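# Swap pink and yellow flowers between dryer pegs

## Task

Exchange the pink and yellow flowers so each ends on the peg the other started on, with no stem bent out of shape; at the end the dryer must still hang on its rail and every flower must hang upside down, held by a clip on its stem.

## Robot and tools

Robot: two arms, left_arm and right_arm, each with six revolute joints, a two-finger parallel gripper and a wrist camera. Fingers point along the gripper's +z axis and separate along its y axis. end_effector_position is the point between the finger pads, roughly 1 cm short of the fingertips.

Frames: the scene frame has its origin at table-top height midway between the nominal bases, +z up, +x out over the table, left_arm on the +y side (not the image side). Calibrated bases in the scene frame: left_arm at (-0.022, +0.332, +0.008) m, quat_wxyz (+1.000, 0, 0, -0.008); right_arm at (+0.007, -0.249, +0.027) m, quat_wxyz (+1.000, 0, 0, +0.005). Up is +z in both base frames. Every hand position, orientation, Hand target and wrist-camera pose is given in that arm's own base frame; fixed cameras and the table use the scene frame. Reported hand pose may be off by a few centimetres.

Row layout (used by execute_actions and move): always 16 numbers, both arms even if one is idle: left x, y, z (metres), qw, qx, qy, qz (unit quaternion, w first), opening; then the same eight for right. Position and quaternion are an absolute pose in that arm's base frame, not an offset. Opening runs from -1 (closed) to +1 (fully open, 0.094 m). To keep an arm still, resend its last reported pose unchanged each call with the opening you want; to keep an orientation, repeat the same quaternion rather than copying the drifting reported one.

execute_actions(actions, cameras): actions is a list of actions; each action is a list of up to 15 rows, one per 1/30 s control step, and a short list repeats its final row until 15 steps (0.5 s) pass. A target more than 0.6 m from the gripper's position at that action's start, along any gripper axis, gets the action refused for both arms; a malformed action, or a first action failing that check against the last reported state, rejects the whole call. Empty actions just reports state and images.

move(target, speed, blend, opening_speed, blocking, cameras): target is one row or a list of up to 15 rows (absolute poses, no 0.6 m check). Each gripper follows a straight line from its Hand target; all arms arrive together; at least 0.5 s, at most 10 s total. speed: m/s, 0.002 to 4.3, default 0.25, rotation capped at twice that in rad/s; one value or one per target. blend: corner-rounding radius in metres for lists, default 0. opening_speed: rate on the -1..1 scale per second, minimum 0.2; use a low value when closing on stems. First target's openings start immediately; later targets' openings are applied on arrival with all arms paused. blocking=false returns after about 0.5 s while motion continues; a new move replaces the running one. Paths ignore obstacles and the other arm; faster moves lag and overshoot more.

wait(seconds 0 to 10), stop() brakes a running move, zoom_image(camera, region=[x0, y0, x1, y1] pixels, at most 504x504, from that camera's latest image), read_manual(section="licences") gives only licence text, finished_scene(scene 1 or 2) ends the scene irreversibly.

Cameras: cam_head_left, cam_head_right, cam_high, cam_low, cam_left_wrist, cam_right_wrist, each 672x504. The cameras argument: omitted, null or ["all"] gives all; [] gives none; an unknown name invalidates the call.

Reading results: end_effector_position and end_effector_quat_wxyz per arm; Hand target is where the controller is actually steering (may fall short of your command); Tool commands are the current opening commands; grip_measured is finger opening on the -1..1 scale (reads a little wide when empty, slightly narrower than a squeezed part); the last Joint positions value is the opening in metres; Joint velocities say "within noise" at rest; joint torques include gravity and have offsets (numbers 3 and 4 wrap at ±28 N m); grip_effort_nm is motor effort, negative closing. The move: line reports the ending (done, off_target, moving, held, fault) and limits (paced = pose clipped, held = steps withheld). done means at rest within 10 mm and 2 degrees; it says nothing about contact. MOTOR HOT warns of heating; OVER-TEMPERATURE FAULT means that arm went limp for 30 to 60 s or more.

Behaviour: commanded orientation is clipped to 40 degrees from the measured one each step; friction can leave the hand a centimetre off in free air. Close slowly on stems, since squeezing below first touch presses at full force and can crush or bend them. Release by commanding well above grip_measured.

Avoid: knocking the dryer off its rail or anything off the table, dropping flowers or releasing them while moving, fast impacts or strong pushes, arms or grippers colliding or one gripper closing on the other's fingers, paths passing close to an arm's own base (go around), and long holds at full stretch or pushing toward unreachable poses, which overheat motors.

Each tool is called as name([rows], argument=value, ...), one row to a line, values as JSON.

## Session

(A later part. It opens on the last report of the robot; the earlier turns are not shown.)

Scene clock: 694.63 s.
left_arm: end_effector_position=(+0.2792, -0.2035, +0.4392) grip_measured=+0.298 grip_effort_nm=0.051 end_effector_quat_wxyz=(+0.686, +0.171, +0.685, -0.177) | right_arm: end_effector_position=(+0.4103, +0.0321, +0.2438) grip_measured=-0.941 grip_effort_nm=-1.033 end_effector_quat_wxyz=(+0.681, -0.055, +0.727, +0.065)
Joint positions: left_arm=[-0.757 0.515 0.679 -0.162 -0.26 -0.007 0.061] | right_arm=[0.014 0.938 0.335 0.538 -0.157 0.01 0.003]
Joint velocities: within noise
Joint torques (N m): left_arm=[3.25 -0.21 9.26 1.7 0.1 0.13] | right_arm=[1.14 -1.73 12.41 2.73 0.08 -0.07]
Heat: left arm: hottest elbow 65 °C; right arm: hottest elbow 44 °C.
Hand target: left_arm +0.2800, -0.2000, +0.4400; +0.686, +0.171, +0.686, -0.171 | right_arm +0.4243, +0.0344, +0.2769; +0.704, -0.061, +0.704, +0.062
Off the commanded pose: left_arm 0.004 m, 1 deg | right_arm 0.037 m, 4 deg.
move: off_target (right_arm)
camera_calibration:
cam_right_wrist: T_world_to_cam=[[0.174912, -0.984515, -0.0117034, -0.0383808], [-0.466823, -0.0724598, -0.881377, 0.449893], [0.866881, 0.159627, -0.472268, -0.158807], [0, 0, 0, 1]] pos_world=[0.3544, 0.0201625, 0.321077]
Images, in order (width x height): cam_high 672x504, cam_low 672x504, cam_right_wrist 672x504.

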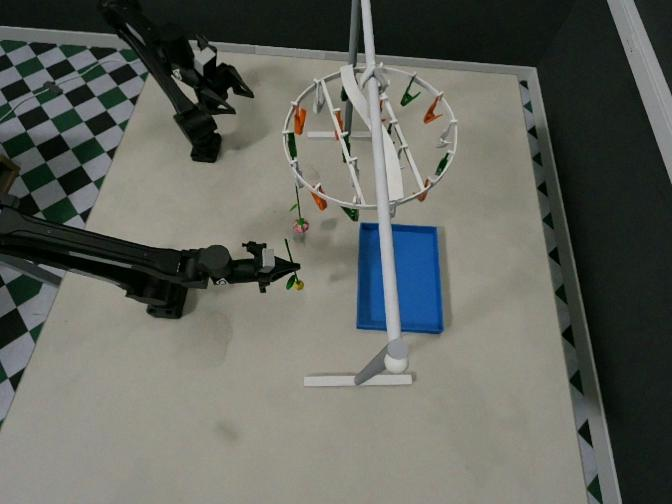

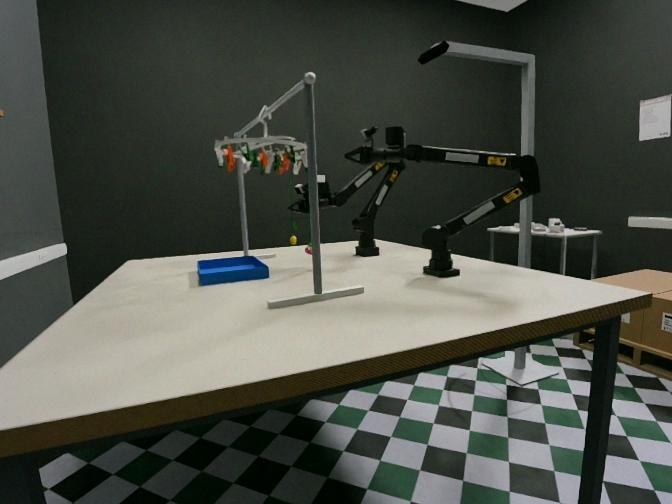

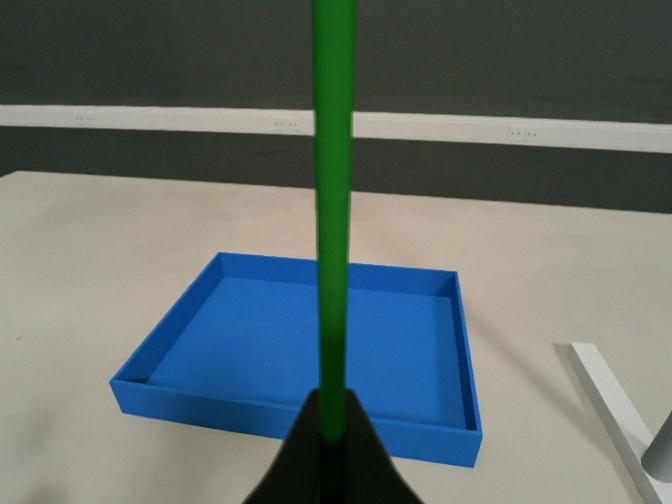

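move([
  [0.27,-0.1,0.5,0.6861,0.1711,0.6861,-0.1711,0.3,0.37,0.08,0.25,0.69,-0.153,0.69,0.153,-0.97],
  [0.27,-0.1,0.5,0.6861,0.1711,0.6861,-0.1711,0.3,0.35,0.17,0.235,0.69,-0.153,0.69,0.153,-0.97],
  [0.27,-0.1,0.5,0.6861,0.1711,0.6861,-0.1711,0.3,0.29,0.27,0.23,0.6755,-0.209,0.6755,0.209,-0.97],
], speed=0.15, blend=0.03, cameras=["cam_right_wrist","cam_high","cam_head_right"])

zoom_image(camera="cam_high", region=[200, 60, 440, 310])

Scene clock: 714.70 s.
left_arm: end_effector_position=(+0.2759, -0.1036, +0.4669) grip_measured=+0.298 grip_effort_nm=0.051 end_effector_quat_wxyz=(+0.668, +0.171, +0.702, -0.176) | right_arm: end_effector_position=(+0.2905, +0.2651, +0.2253) grip_measured=-0.941 grip_effort_nm=-1.038 end_effector_quat_wxyz=(+0.671, -0.206, +0.682, +0.207)
Joint positions: left_arm=[-0.169 0.391 0.768 -0.425 0.326 -0.004 0.061] | right_arm=[0.854 0.969 0.249 0.705 0.262 0.01 0.003]
Joint velocities: within noise
Joint torques (N m): left_arm=[3.25 1.79 12.74 1.7 0.14 0.11] | right_arm=[1.38 -1.32 8.08 2.81 0.08 -0.05]
Heat: left arm: hottest elbow 64 °C; right arm: hottest elbow 48 °C.
Hand target: left_arm +0.2686, -0.1000, +0.4990; +0.686, +0.171, +0.686, -0.171 | right_arm +0.2900, +0.2698, +0.2299; +0.675, -0.209, +0.676, +0.209
Off the commanded pose: left_arm 0.034 m, 3 deg | right_arm 0.007 m, 1 deg.
move: off_target (left_arm)
camera_calibration:
cam_right_wrist: T_world_to_cam=[[0.562822, -0.826574, 0.00258139, 0.0539417], [-0.353364, -0.24343, -0.903259, 0.411911], [0.747239, 0.507462, -0.429089, -0.16802], [0, 0, 0, 1]] pos_world=[0.240746, 0.230122, 0.299827]
Images, in order (width x height): cam_head_right 672x504, cam_high 672x504, cam_right_wrist 672x504.

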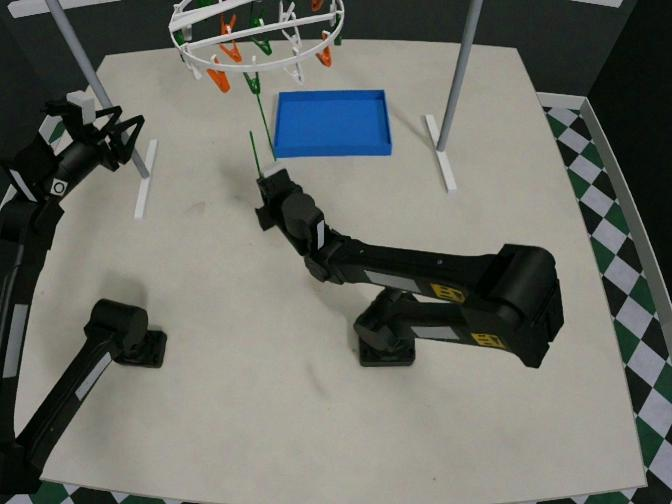

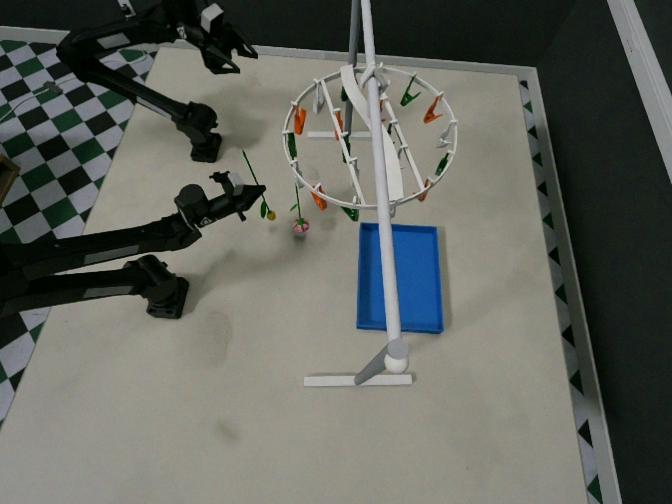

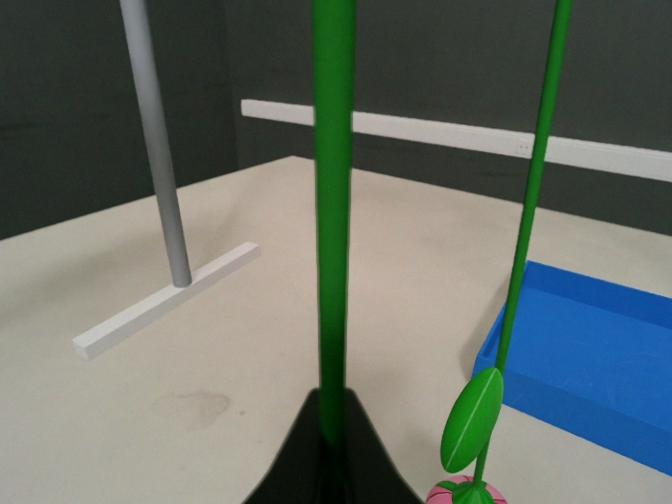

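Scaled by 2.016 from the camera's 672x504 image, which has a finer 960x720 frame.

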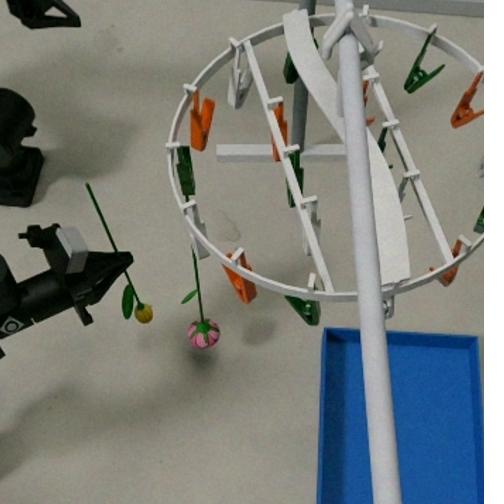

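move([
  [0.3,-0.12,0.475,0.6861,0.1711,0.6861,-0.1711,0.3,0.29,0.345,0.22,0.7044,-0.0616,0.7044,0.0616,-0.97],
  [0.33,-0.145,0.475,0.6861,0.1711,0.6861,-0.1711,0.3,0.34,0.378,0.22,0.706,0.0394,0.706,-0.0394,-0.97],
], speed=0.15, blend=0.03, cameras=["cam_right_wrist","cam_left_wrist","cam_high","cam_head_right"])

zoom_image(camera="cam_high", region=[200, 60, 440, 310])

Scene clock: 721.23 s.
left_arm: end_effector_position=(+0.3299, -0.1416, +0.4582) grip_measured=+0.298 grip_effort_nm=0.051 end_effector_quat_wxyz=(+0.673, +0.168, +0.700, -0.169) | right_arm: end_effector_position=(+0.3304, +0.3675, +0.2116) grip_measured=-0.941 grip_effort_nm=-1.028 end_effector_quat_wxyz=(+0.704, +0.032, +0.709, -0.039)
Joint positions: left_arm=[-0.333 0.57 0.768 -0.235 0.148 -0.004 0.061] | right_arm=[1.179 1.591 0.716 0.854 1.279 0.01 0.003]
Joint velocities: within noise
Joint torques (N m): left_arm=[1.79 0.26 10.58 2.97 -0.06 0.1] | right_arm=[-0.09 -11.11 9.47 1.32 0.12 -0.06]
Heat: left arm: hottest elbow 64 °C; right arm: hottest elbow 47 °C.
Hand target: left_arm +0.3295, -0.1447, +0.4746; +0.686, +0.171, +0.686, -0.171 | right_arm +0.3395, +0.3774, +0.2201; +0.706, +0.039, +0.706, -0.039
Off the commanded pose: left_arm 0.017 m, 2 deg | right_arm 0.017 m, 1 deg.
move: off_target (left_arm, right_arm)
camera_calibration:
cam_left_wrist: T_world_to_cam=[[-0.458742, -0.888558, -0.00456143, 0.0275265], [-0.401003, 0.211604, -0.891302, 0.609317], [0.792939, -0.407049, -0.453386, -0.0210481], [0, 0, 0, 1]] pos_world=[0.273655, -0.113043, 0.533668]
cam_right_wrist: T_world_to_cam=[[-0.0936147, -0.995427, 0.0189844, 0.391632], [-0.42087, 0.0222855, -0.906847, 0.363922], [0.902278, -0.0928842, -0.421032, -0.0879601], [0, 0, 0, 1]] pos_world=[0.269191, 0.373561, 0.285553]
Images, in order (width x height): cam_head_right 672x504, cam_high 672x504, cam_left_wrist 672x504, cam_right_wrist 672x504.

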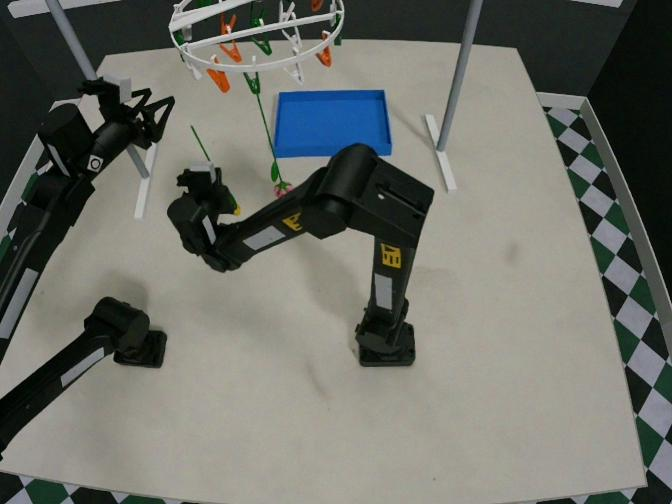

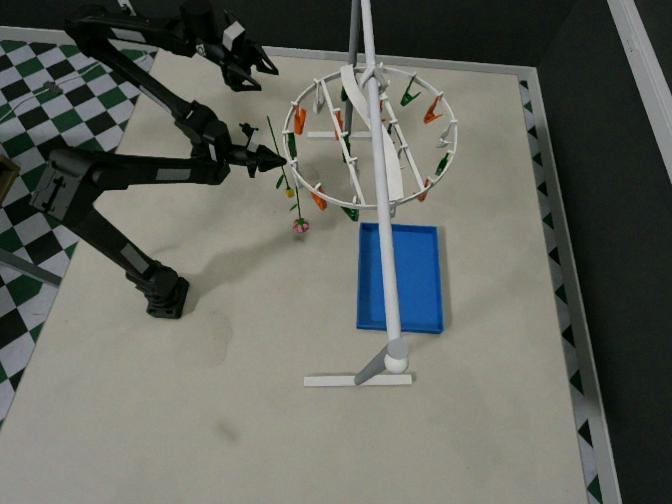

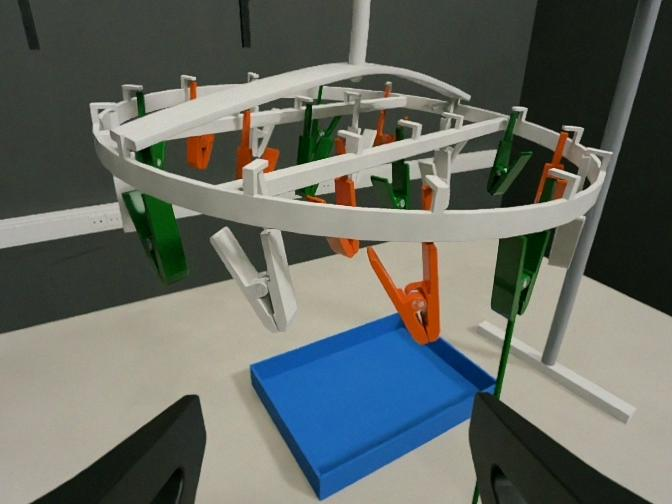

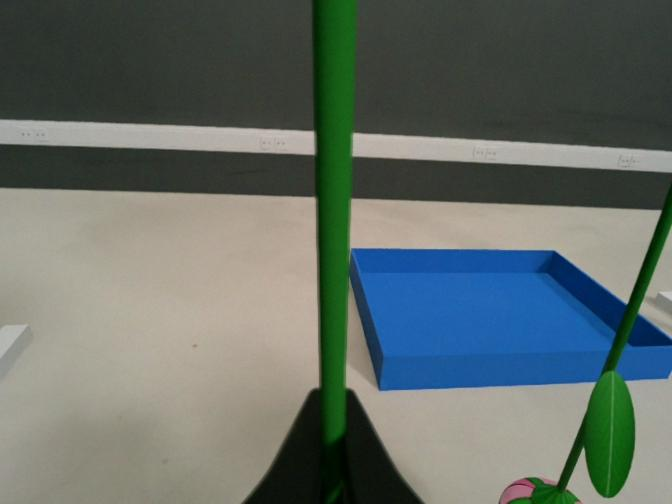

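Scaled by 2.016 from the camera's 672x504 image, which has a finer 960x720 frame.

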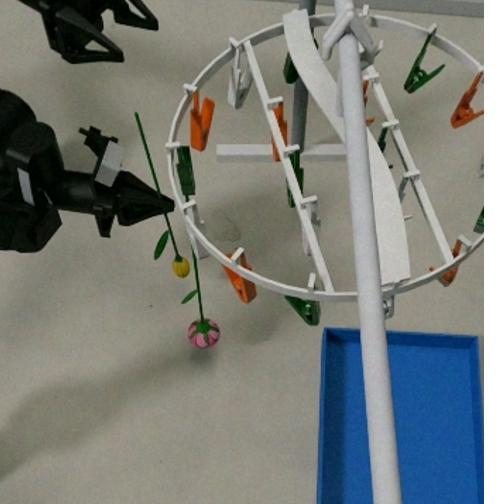

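zoom_image(camera="cam_left_wrist", region=[200, 160, 600, 400])

move(target=[0.325,-0.175,0.475,0.6861,0.1711,0.6861,-0.1711,0.3,0.34,0.378,0.22,0.706,0.0394,0.706,-0.0394,-0.97], speed=0.1, cameras=["cam_left_wrist","cam_head_left"])

zoom_image(camera="cam_left_wrist", region=[200, 160, 600, 400])

zoom_image(camera="cam_head_left", region=[200, 0, 500, 250])

Scaled by 1.260 from the camera's 672x504 image, which has a finer 960x720 frame.

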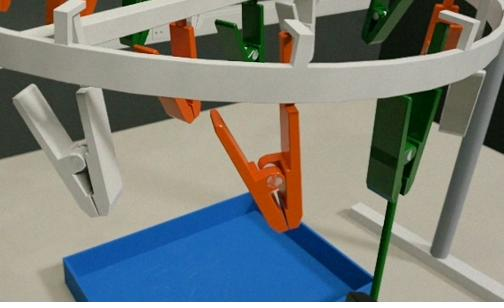

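Scene clock: 731.37 s.
left_arm: end_effector_position=(+0.3247, -0.1712, +0.4551) grip_measured=+0.298 grip_effort_nm=0.046 end_effector_quat_wxyz=(+0.672, +0.171, +0.701, -0.166) | right_arm: end_effector_position=(+0.3304, +0.3674, +0.2116) grip_measured=-0.941 grip_effort_nm=-1.033 end_effector_quat_wxyz=(+0.704, +0.032, +0.709, -0.039)
Joint positions: left_arm=[-0.486 0.591 0.768 -0.217 -0.004 -0.004 0.061] | right_arm=[1.179 1.591 0.716 0.854 1.279 0.01 0.003]
Joint velocities: within noise
Joint torques (N m): left_arm=[1.85 0.09 11.02 3.02 -0.07 0.1] | right_arm=[-0.15 -11.11 9.52 1.25 0.12 -0.06]
Heat: left arm: hottest elbow 64 °C; right arm: hottest elbow 46 °C.
Hand target: left_arm +0.3244, -0.1745, +0.4746; +0.686, +0.171, +0.686, -0.171 | right_arm +0.3395, +0.3773, +0.2201; +0.706, +0.039, +0.706, -0.039
Off the commanded pose: left_arm 0.020 m, 2 deg | right_arm 0.017 m, 1 deg.
move: off_target (left_arm, right_arm)
camera_calibration:
cam_left_wrist: T_world_to_cam=[[-0.458817, -0.888473, -0.0101682, 0.00143718], [-0.402019, 0.217786, -0.889354, 0.611271], [0.792381, -0.403963, -0.457107, -0.0279577], [0, 0, 0, 1]] pos_world=[0.268555, -0.143143, 0.530871]
Images, in order (width x height): cam_head_left 672x504, cam_left_wrist 672x504.

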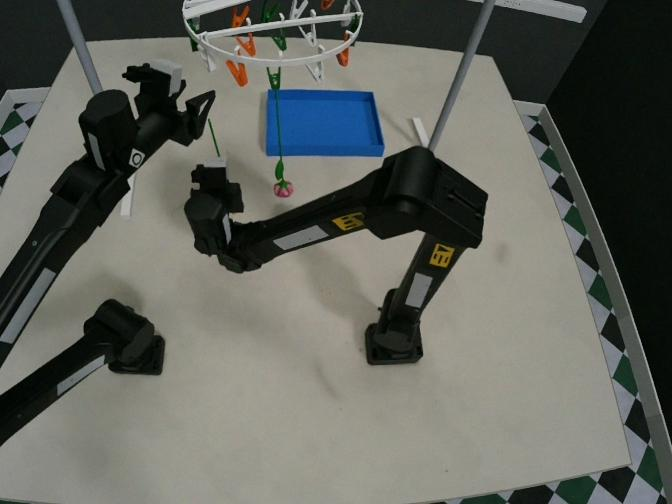

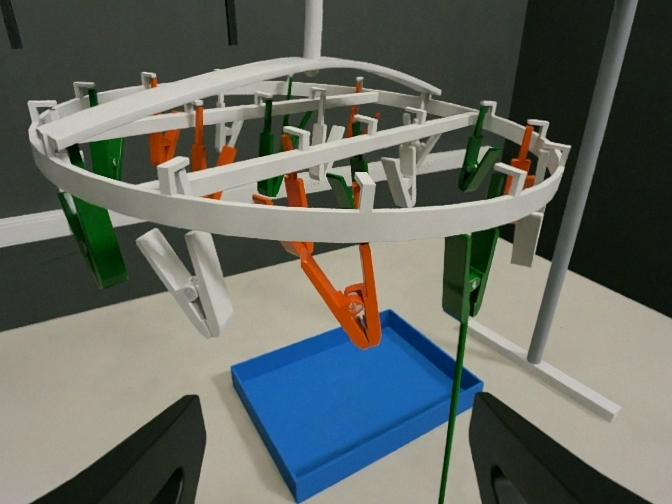

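Scaled by 1.260 from the camera's 672x504 image, which has a finer 960x720 frame.

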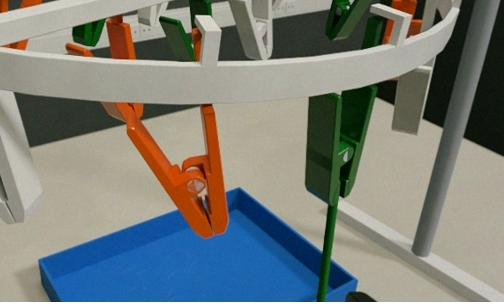

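Scaled by 1.680 from the camera's 672x504 image, which has a finer 960x720 frame.

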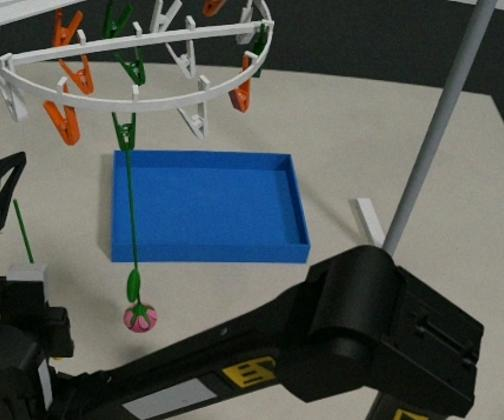

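move([
  [0.325,-0.175,0.475,0.6861,0.1711,0.6861,-0.1711,0.3,0.325,0.39,0.2,0.706,0.0394,0.706,-0.0394,-0.97],
  [0.4,-0.208,0.475,0.6861,0.1711,0.6861,-0.1711,0.3,0.325,0.39,0.2,0.706,0.0394,0.706,-0.0394,-0.97],
], speed=0.1, cameras=["cam_left_wrist"])

zoom_image(camera="cam_left_wrist", region=[150, 200, 550, 500])

zoom_image(camera="cam_low", region=[200, 80, 500, 330])

Scene clock: 741.07 s.
left_arm: end_effector_position=(+0.3920, -0.2084, +0.4341) grip_measured=+0.298 grip_effort_nm=0.046 end_effector_quat_wxyz=(+0.660, +0.178, +0.710, -0.169) | right_arm: end_effector_position=(+0.3222, +0.3751, +0.1903) grip_measured=-0.941 grip_effort_nm=-1.028 end_effector_quat_wxyz=(+0.701, +0.029, +0.710, -0.053)
Joint positions: left_arm=[-0.483 0.831 0.821 -0.063 0.013 -0.004 0.061] | right_arm=[1.206 1.654 0.723 0.886 1.321 0.01 0.003]
Joint velocities: within noise
Joint torques (N m): left_arm=[3.25 -2.49 13.6 3.03 0.13 0.11] | right_arm=[0.91 -11.99 8.84 2.11 0.12 -0.02]
Heat: left arm: hottest elbow 64 °C; right arm: hottest elbow 45 °C.
Hand target: left_arm +0.3973, -0.2067, +0.4740; +0.686, +0.171, +0.686, -0.171 | right_arm +0.3245, +0.3895, +0.2001; +0.706, +0.039, +0.706, -0.039
Off the commanded pose: left_arm 0.042 m, 4 deg | right_arm 0.018 m, 2 deg.
move: off_target (left_arm, right_arm)
camera_calibration:
cam_left_wrist: T_world_to_cam=[[-0.471655, -0.881735, -0.00922234, 0.00501428], [-0.424489, 0.236208, -0.87408, 0.633742], [0.772885, -0.408349, -0.485695, -0.0867891], [0, 0, 0, 1]] pos_world=[0.338459, -0.180714, 0.511834]
Images, in order (width x height): cam_left_wrist 672x504.

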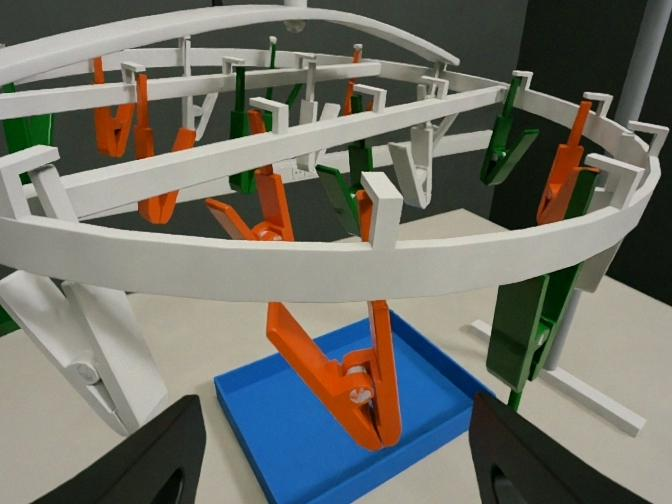

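Scaled by 1.260 from the camera's 672x504 image, which has a finer 960x720 frame.

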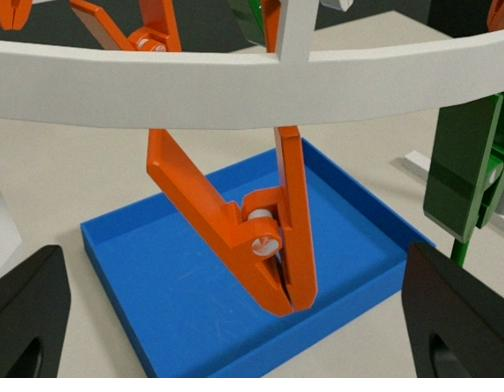

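This scene's latest camera images include none from cam_low. They are from: cam_left_wrist. cam_low's image comes with the result of a call that names it in "cameras".

move([
  [0.428,-0.2235,0.475,0.6861,0.1711,0.6861,-0.1711,0.3,0.325,0.39,0.2,0.706,0.0394,0.706,-0.0394,-0.97],
  [0.428,-0.2235,0.475,0.6861,0.1711,0.6861,-0.1711,-0.75,0.325,0.39,0.2,0.706,0.0394,0.706,-0.0394,-0.97],
], speed=0.1, opening_speed=0.8, cameras=["cam_left_wrist","cam_head_left","cam_high","cam_low"])

zoom_image(camera="cam_low", region=[200, 100, 450, 300])

zoom_image(camera="cam_high", region=[230, 60, 380, 260])

Scene clock: 746.93 s.
left_arm: end_effector_position=(+0.4193, -0.2228, +0.4349) grip_measured=-0.588 grip_effort_nm=-1.053 end_effector_quat_wxyz=(+0.660, +0.178, +0.710, -0.169) | right_arm: end_effector_position=(+0.3221, +0.3750, +0.1905) grip_measured=-0.941 grip_effort_nm=-1.038 end_effector_quat_wxyz=(+0.701, +0.030, +0.710, -0.052)
Joint positions: left_arm=[-0.483 0.925 0.869 -0.017 0.013 -0.004 0.019] | right_arm=[1.206 1.654 0.723 0.887 1.322 0.01 0.003]
Joint velocities: within noise
Joint torques (N m): left_arm=[3.08 -3.6 13.59 3.02 0.02 0.11] | right_arm=[0.85 -12.28 8.85 2.11 0.13 -0.02]
Heat: left arm: hottest elbow 66 °C; right arm: hottest elbow 45 °C.
Hand target: left_arm +0.4253, -0.2222, +0.4742; +0.686, +0.171, +0.686, -0.171 | right_arm +0.3245, +0.3895, +0.2002; +0.706, +0.040, +0.706, -0.039
Off the commanded pose: left_arm 0.041 m, 4 deg | right_arm 0.018 m, 2 deg.
move: off_target (left_arm, right_arm); target 2's new opening was sent with left_arm's hand 0.041 m and 4 deg from that target
camera_calibration:
cam_left_wrist: T_world_to_cam=[[-0.471982, -0.88156, -0.00919257, 0.00538115], [-0.423853, 0.236047, -0.874431, 0.649281], [0.773034, -0.40882, -0.485062, -0.113733], [0, 0, 0, 1]] pos_world=[0.365659, -0.195013, 0.512633]
Images, in order (width x height): cam_head_left 672x504, cam_high 672x504, cam_low 672x504, cam_left_wrist 672x504.

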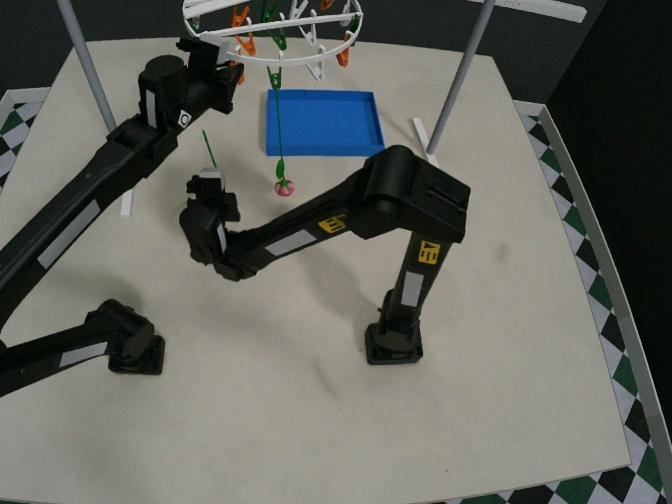

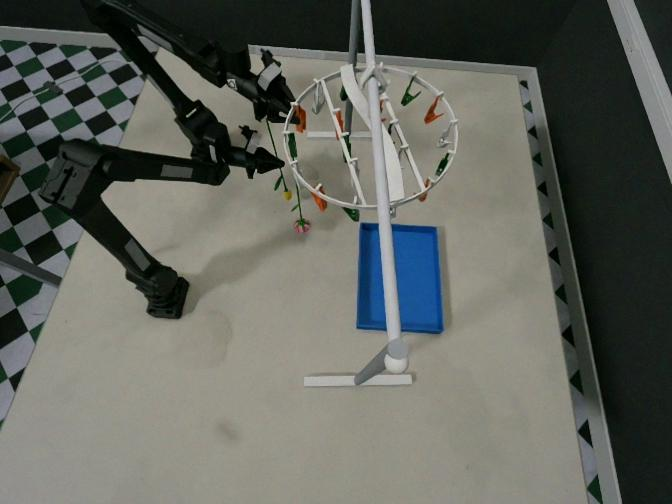

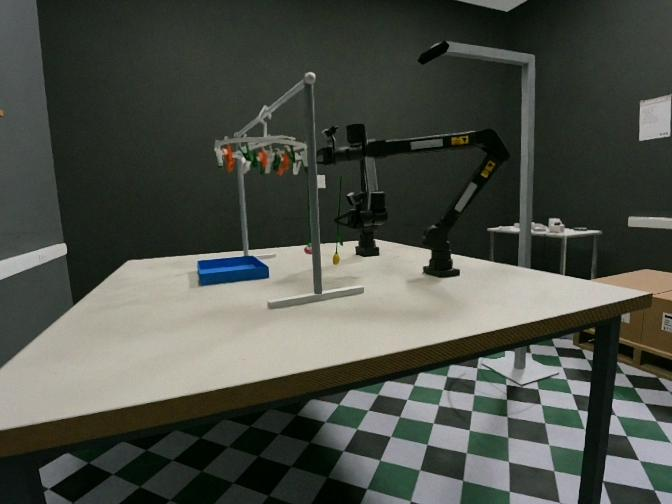

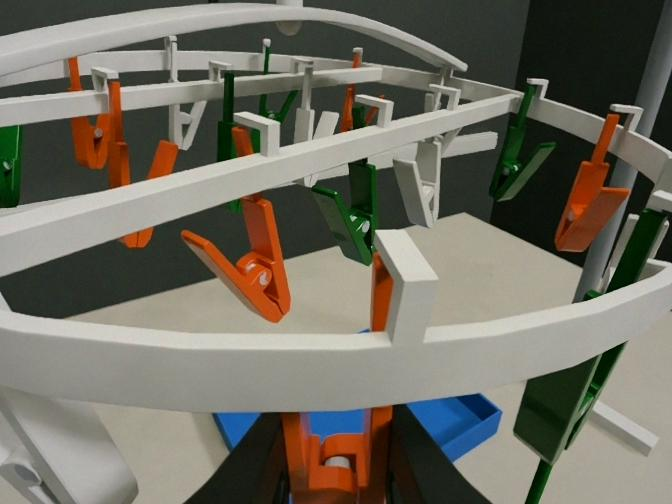

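Scaled by 2.016 from the camera's 672x504 image, which has a finer 960x720 frame.

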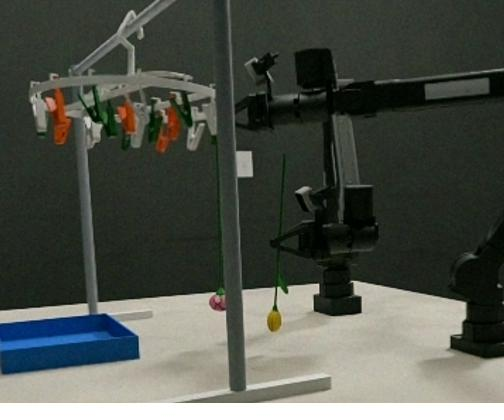

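Scaled by 2.520 from the camera's 672x504 image, which has a finer 960x720 frame.

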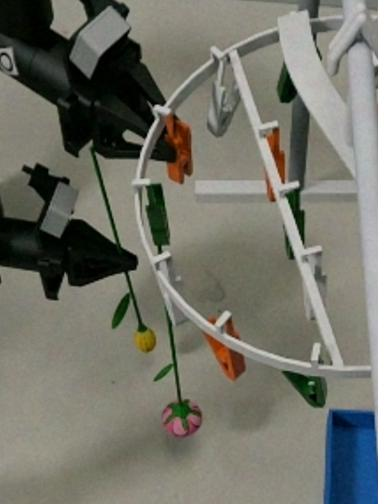

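move([
  [0.428,-0.2235,0.475,0.6861,0.1711,0.6861,-0.1711,-0.75,0.345,0.352,0.21,0.6984,0.1106,0.6984,-0.1106,-0.97],
  [0.428,-0.2235,0.475,0.6861,0.1711,0.6861,-0.1711,-0.75,0.4,0.334,0.205,0.6984,0.1106,0.6984,-0.1106,-0.97],
], speed=0.1, cameras=["cam_right_wrist","cam_head_left","cam_high","cam_low"])

zoom_image(camera="cam_low", region=[200, 100, 450, 300])

zoom_image(camera="cam_high", region=[230, 60, 380, 260])

zoom_image(camera="cam_head_left", region=[170, 20, 320, 220])

Scene clock: 759.07 s.
left_arm: end_effector_position=(+0.4193, -0.2228, +0.4349) grip_measured=-0.589 grip_effort_nm=-1.062 end_effector_quat_wxyz=(+0.660, +0.178, +0.710, -0.169) | right_arm: end_effector_position=(+0.3898, +0.3235, +0.1984) grip_measured=-0.941 grip_effort_nm=-1.033 end_effector_quat_wxyz=(+0.697, +0.106, +0.701, -0.112)
Joint positions: left_arm=[-0.483 0.925 0.869 -0.017 0.013 -0.004 0.019] | right_arm=[1.03 1.672 0.77 0.882 1.34 0.01 0.003]
Joint velocities: within noise
Joint torques (N m): left_arm=[3.02 -3.6 13.57 3.02 0.02 0.1] | right_arm=[0.03 -12.57 9.1 1.25 -0.05 -0.05]
Heat: left arm: hottest elbow 69 °C; right arm: hottest elbow 46 °C.
Hand target: left_arm +0.4253, -0.2222, +0.4742; +0.686, +0.171, +0.686, -0.171 | right_arm +0.3995, +0.3335, +0.2052; +0.698, +0.111, +0.698, -0.110
Off the commanded pose: left_arm 0.041 m, 4 deg | right_arm 0.016 m, 1 deg.
move: off_target (left_arm, right_arm)
camera_calibration:
cam_right_wrist: T_world_to_cam=[[-0.298928, -0.954107, 0.0179291, 0.420562], [-0.405334, 0.10994, -0.907534, 0.343675], [0.863913, -0.278554, -0.419596, -0.076511], [0, 0, 0, 1]] pos_world=[0.33112, 0.342165, 0.272253]
Images, in order (width x height): cam_head_left 672x504, cam_high 672x504, cam_low 672x504, cam_right_wrist 672x504.

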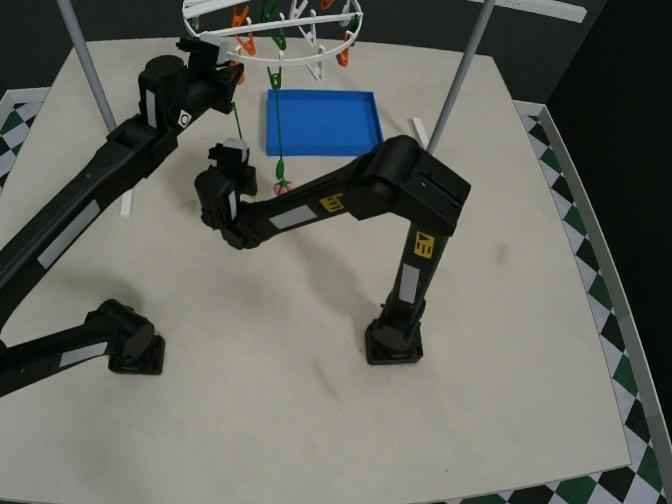

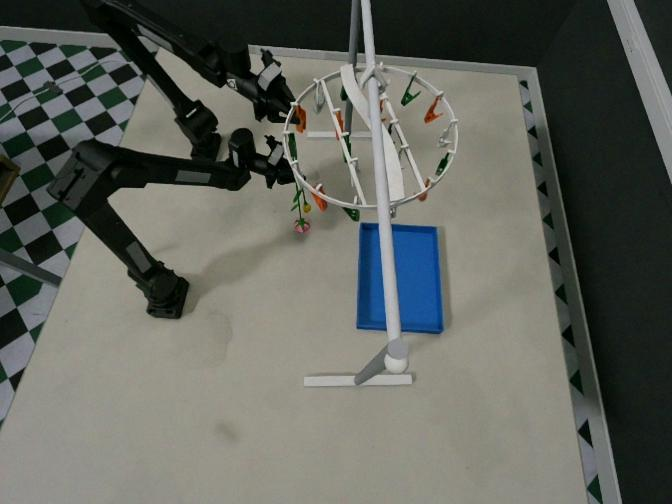

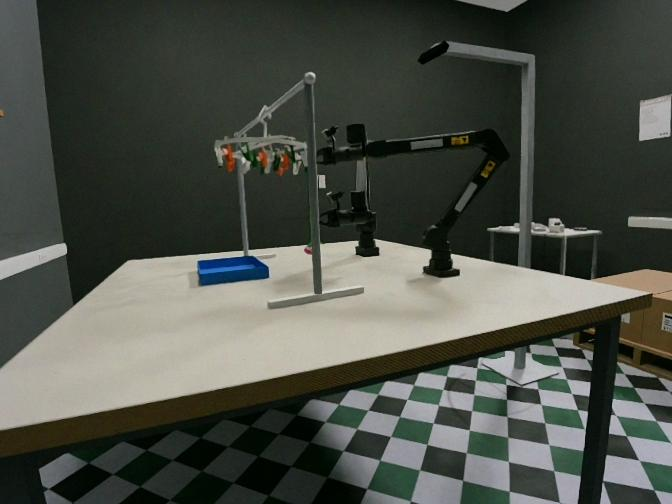

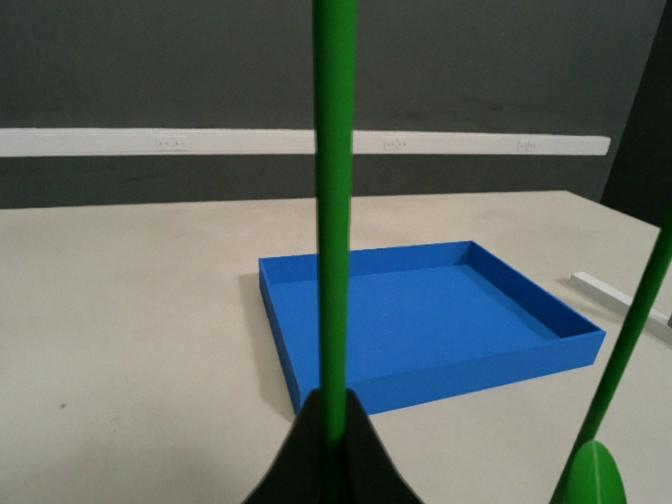

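Scaled by 2.016 from the camera's 672x504 image, which has a finer 960x720 frame.

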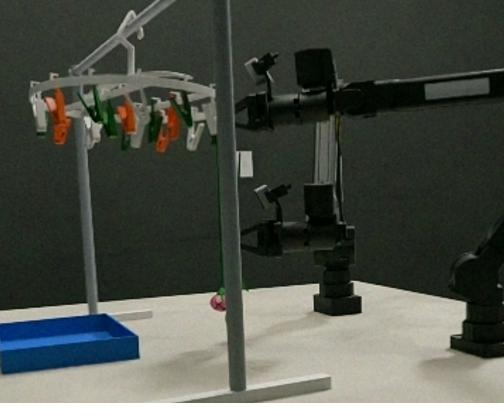

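Scaled by 2.520 from the camera's 672x504 image, which has a finer 960x720 frame.

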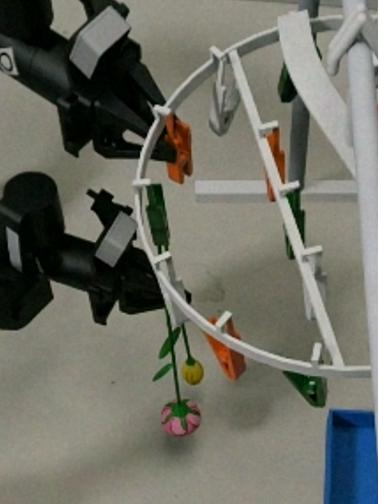

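Scaled by 2.520 from the camera's 672x504 image, which has a finer 960x720 frame.

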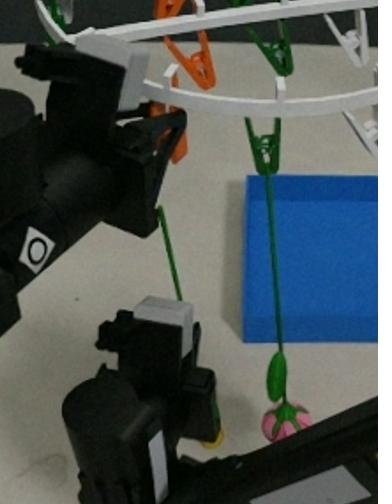

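move(target=[0.428,-0.2235,0.475,0.6861,0.1711,0.6861,-0.1711,-0.75,0.416,0.329,0.205,0.6984,0.1106,0.6984,-0.1106,-0.97], speed=0.08, cameras=["cam_right_wrist","cam_left_wrist","cam_head_left","cam_high","cam_head_right"])

zoom_image(camera="cam_high", region=[260, 80, 340, 220])

zoom_image(camera="cam_head_left", region=[200, 30, 300, 160])

zoom_image(camera="cam_head_right", region=[150, 30, 270, 180])

Scene clock: 767.93 s.
left_arm: end_effector_position=(+0.4193, -0.2228, +0.4349) grip_measured=-0.589 grip_effort_nm=-1.057 end_effector_quat_wxyz=(+0.660, +0.178, +0.710, -0.169) | right_arm: end_effector_position=(+0.4050, +0.3193, +0.1989) grip_measured=-0.941 grip_effort_nm=-1.038 end_effector_quat_wxyz=(+0.697, +0.107, +0.701, -0.111)
Joint positions: left_arm=[-0.483 0.925 0.869 -0.017 0.013 -0.004 0.019] | right_arm=[0.996 1.679 0.782 0.88 1.304 0.01 0.003]
Joint velocities: within noise
Joint torques (N m): left_arm=[3.08 -3.66 13.57 3.02 0.01 0.1] | right_arm=[-0.15 -12.34 9.22 1.21 -0.03 -0.06]
Heat: left arm: hottest elbow 71 °C; right arm: hottest elbow 45 °C.
Hand target: left_arm +0.4253, -0.2222, +0.4742; +0.686, +0.171, +0.686, -0.171 | right_arm +0.4155, +0.3284, +0.2050; +0.698, +0.111, +0.698, -0.111
Off the commanded pose: left_arm 0.041 m, 4 deg | right_arm 0.016 m, 1 deg.
move: off_target (left_arm, right_arm)
camera_calibration:
cam_left_wrist: T_world_to_cam=[[-0.471982, -0.88156, -0.00919257, 0.00538115], [-0.423853, 0.236047, -0.874431, 0.649281], [0.773034, -0.40882, -0.485062, -0.113733], [0, 0, 0, 1]] pos_world=[0.365659, -0.195013, 0.512633]
cam_right_wrist: T_world_to_cam=[[-0.297841, -0.954495, 0.0151607, 0.421284], [-0.404661, 0.111855, -0.9076, 0.34988], [0.864604, -0.276456, -0.419562, -0.0915592], [0, 0, 0, 1]] pos_world=[0.346221, 0.337665, 0.27275]
Images, in order (width x height): cam_head_left 672x504, cam_head_right 672x504, cam_high 672x504, cam_left_wrist 672x504, cam_right_wrist 672x504.

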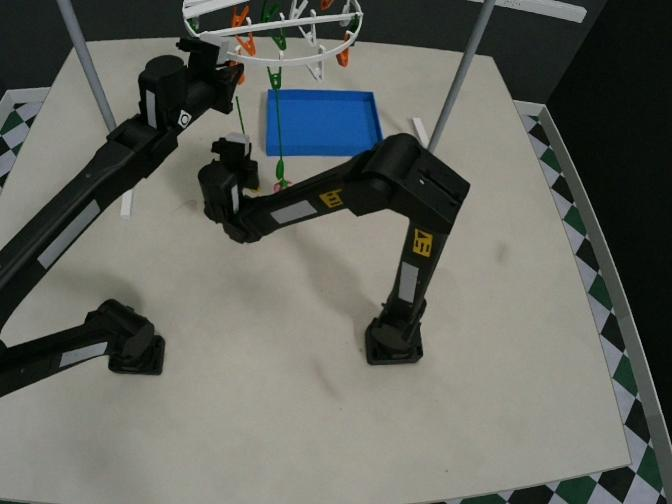

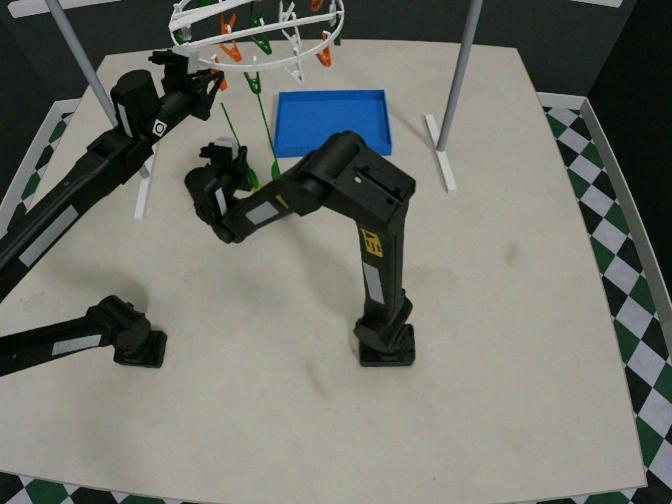

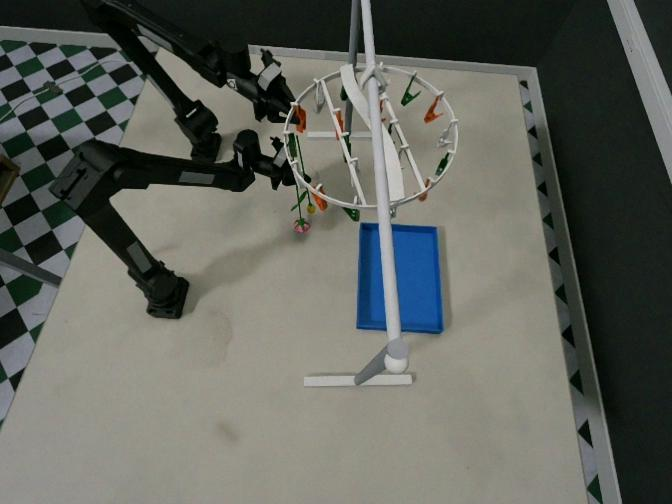

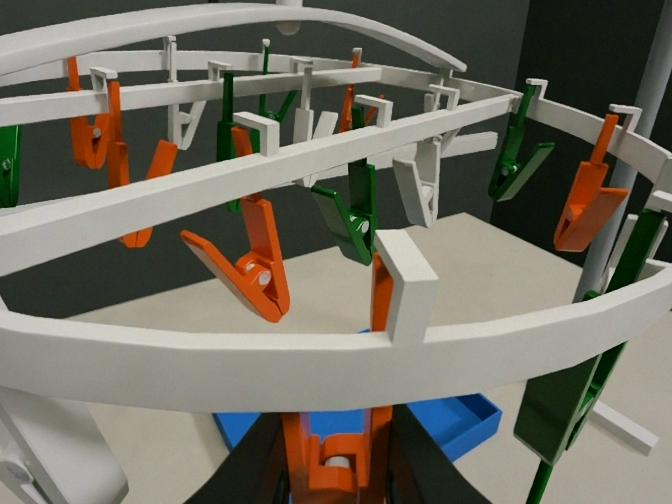

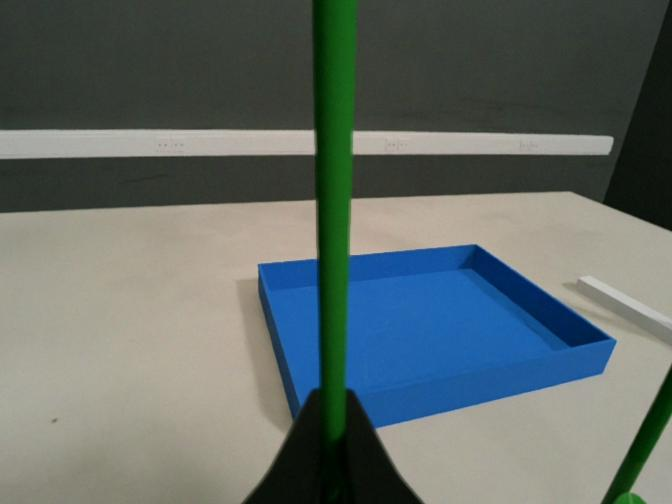

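Scaled by 3.600 from the camera's 672x504 image, which has a finer 960x720 frame.

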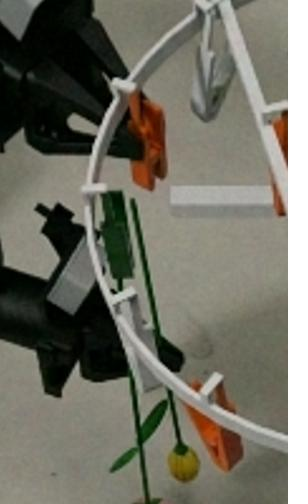

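Scaled by 3.877 from the camera's 672x504 image, which has a finer 960x720 frame.

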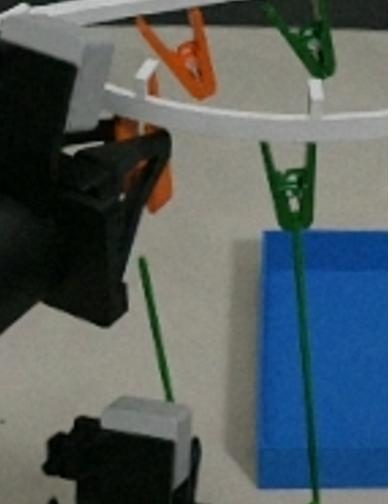

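Scaled by 3.360 from the camera's 672x504 image, which has a finer 960x720 frame.

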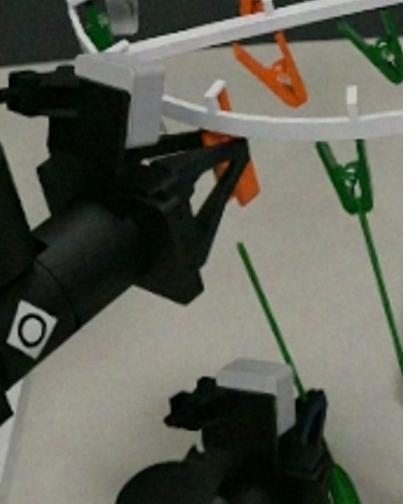

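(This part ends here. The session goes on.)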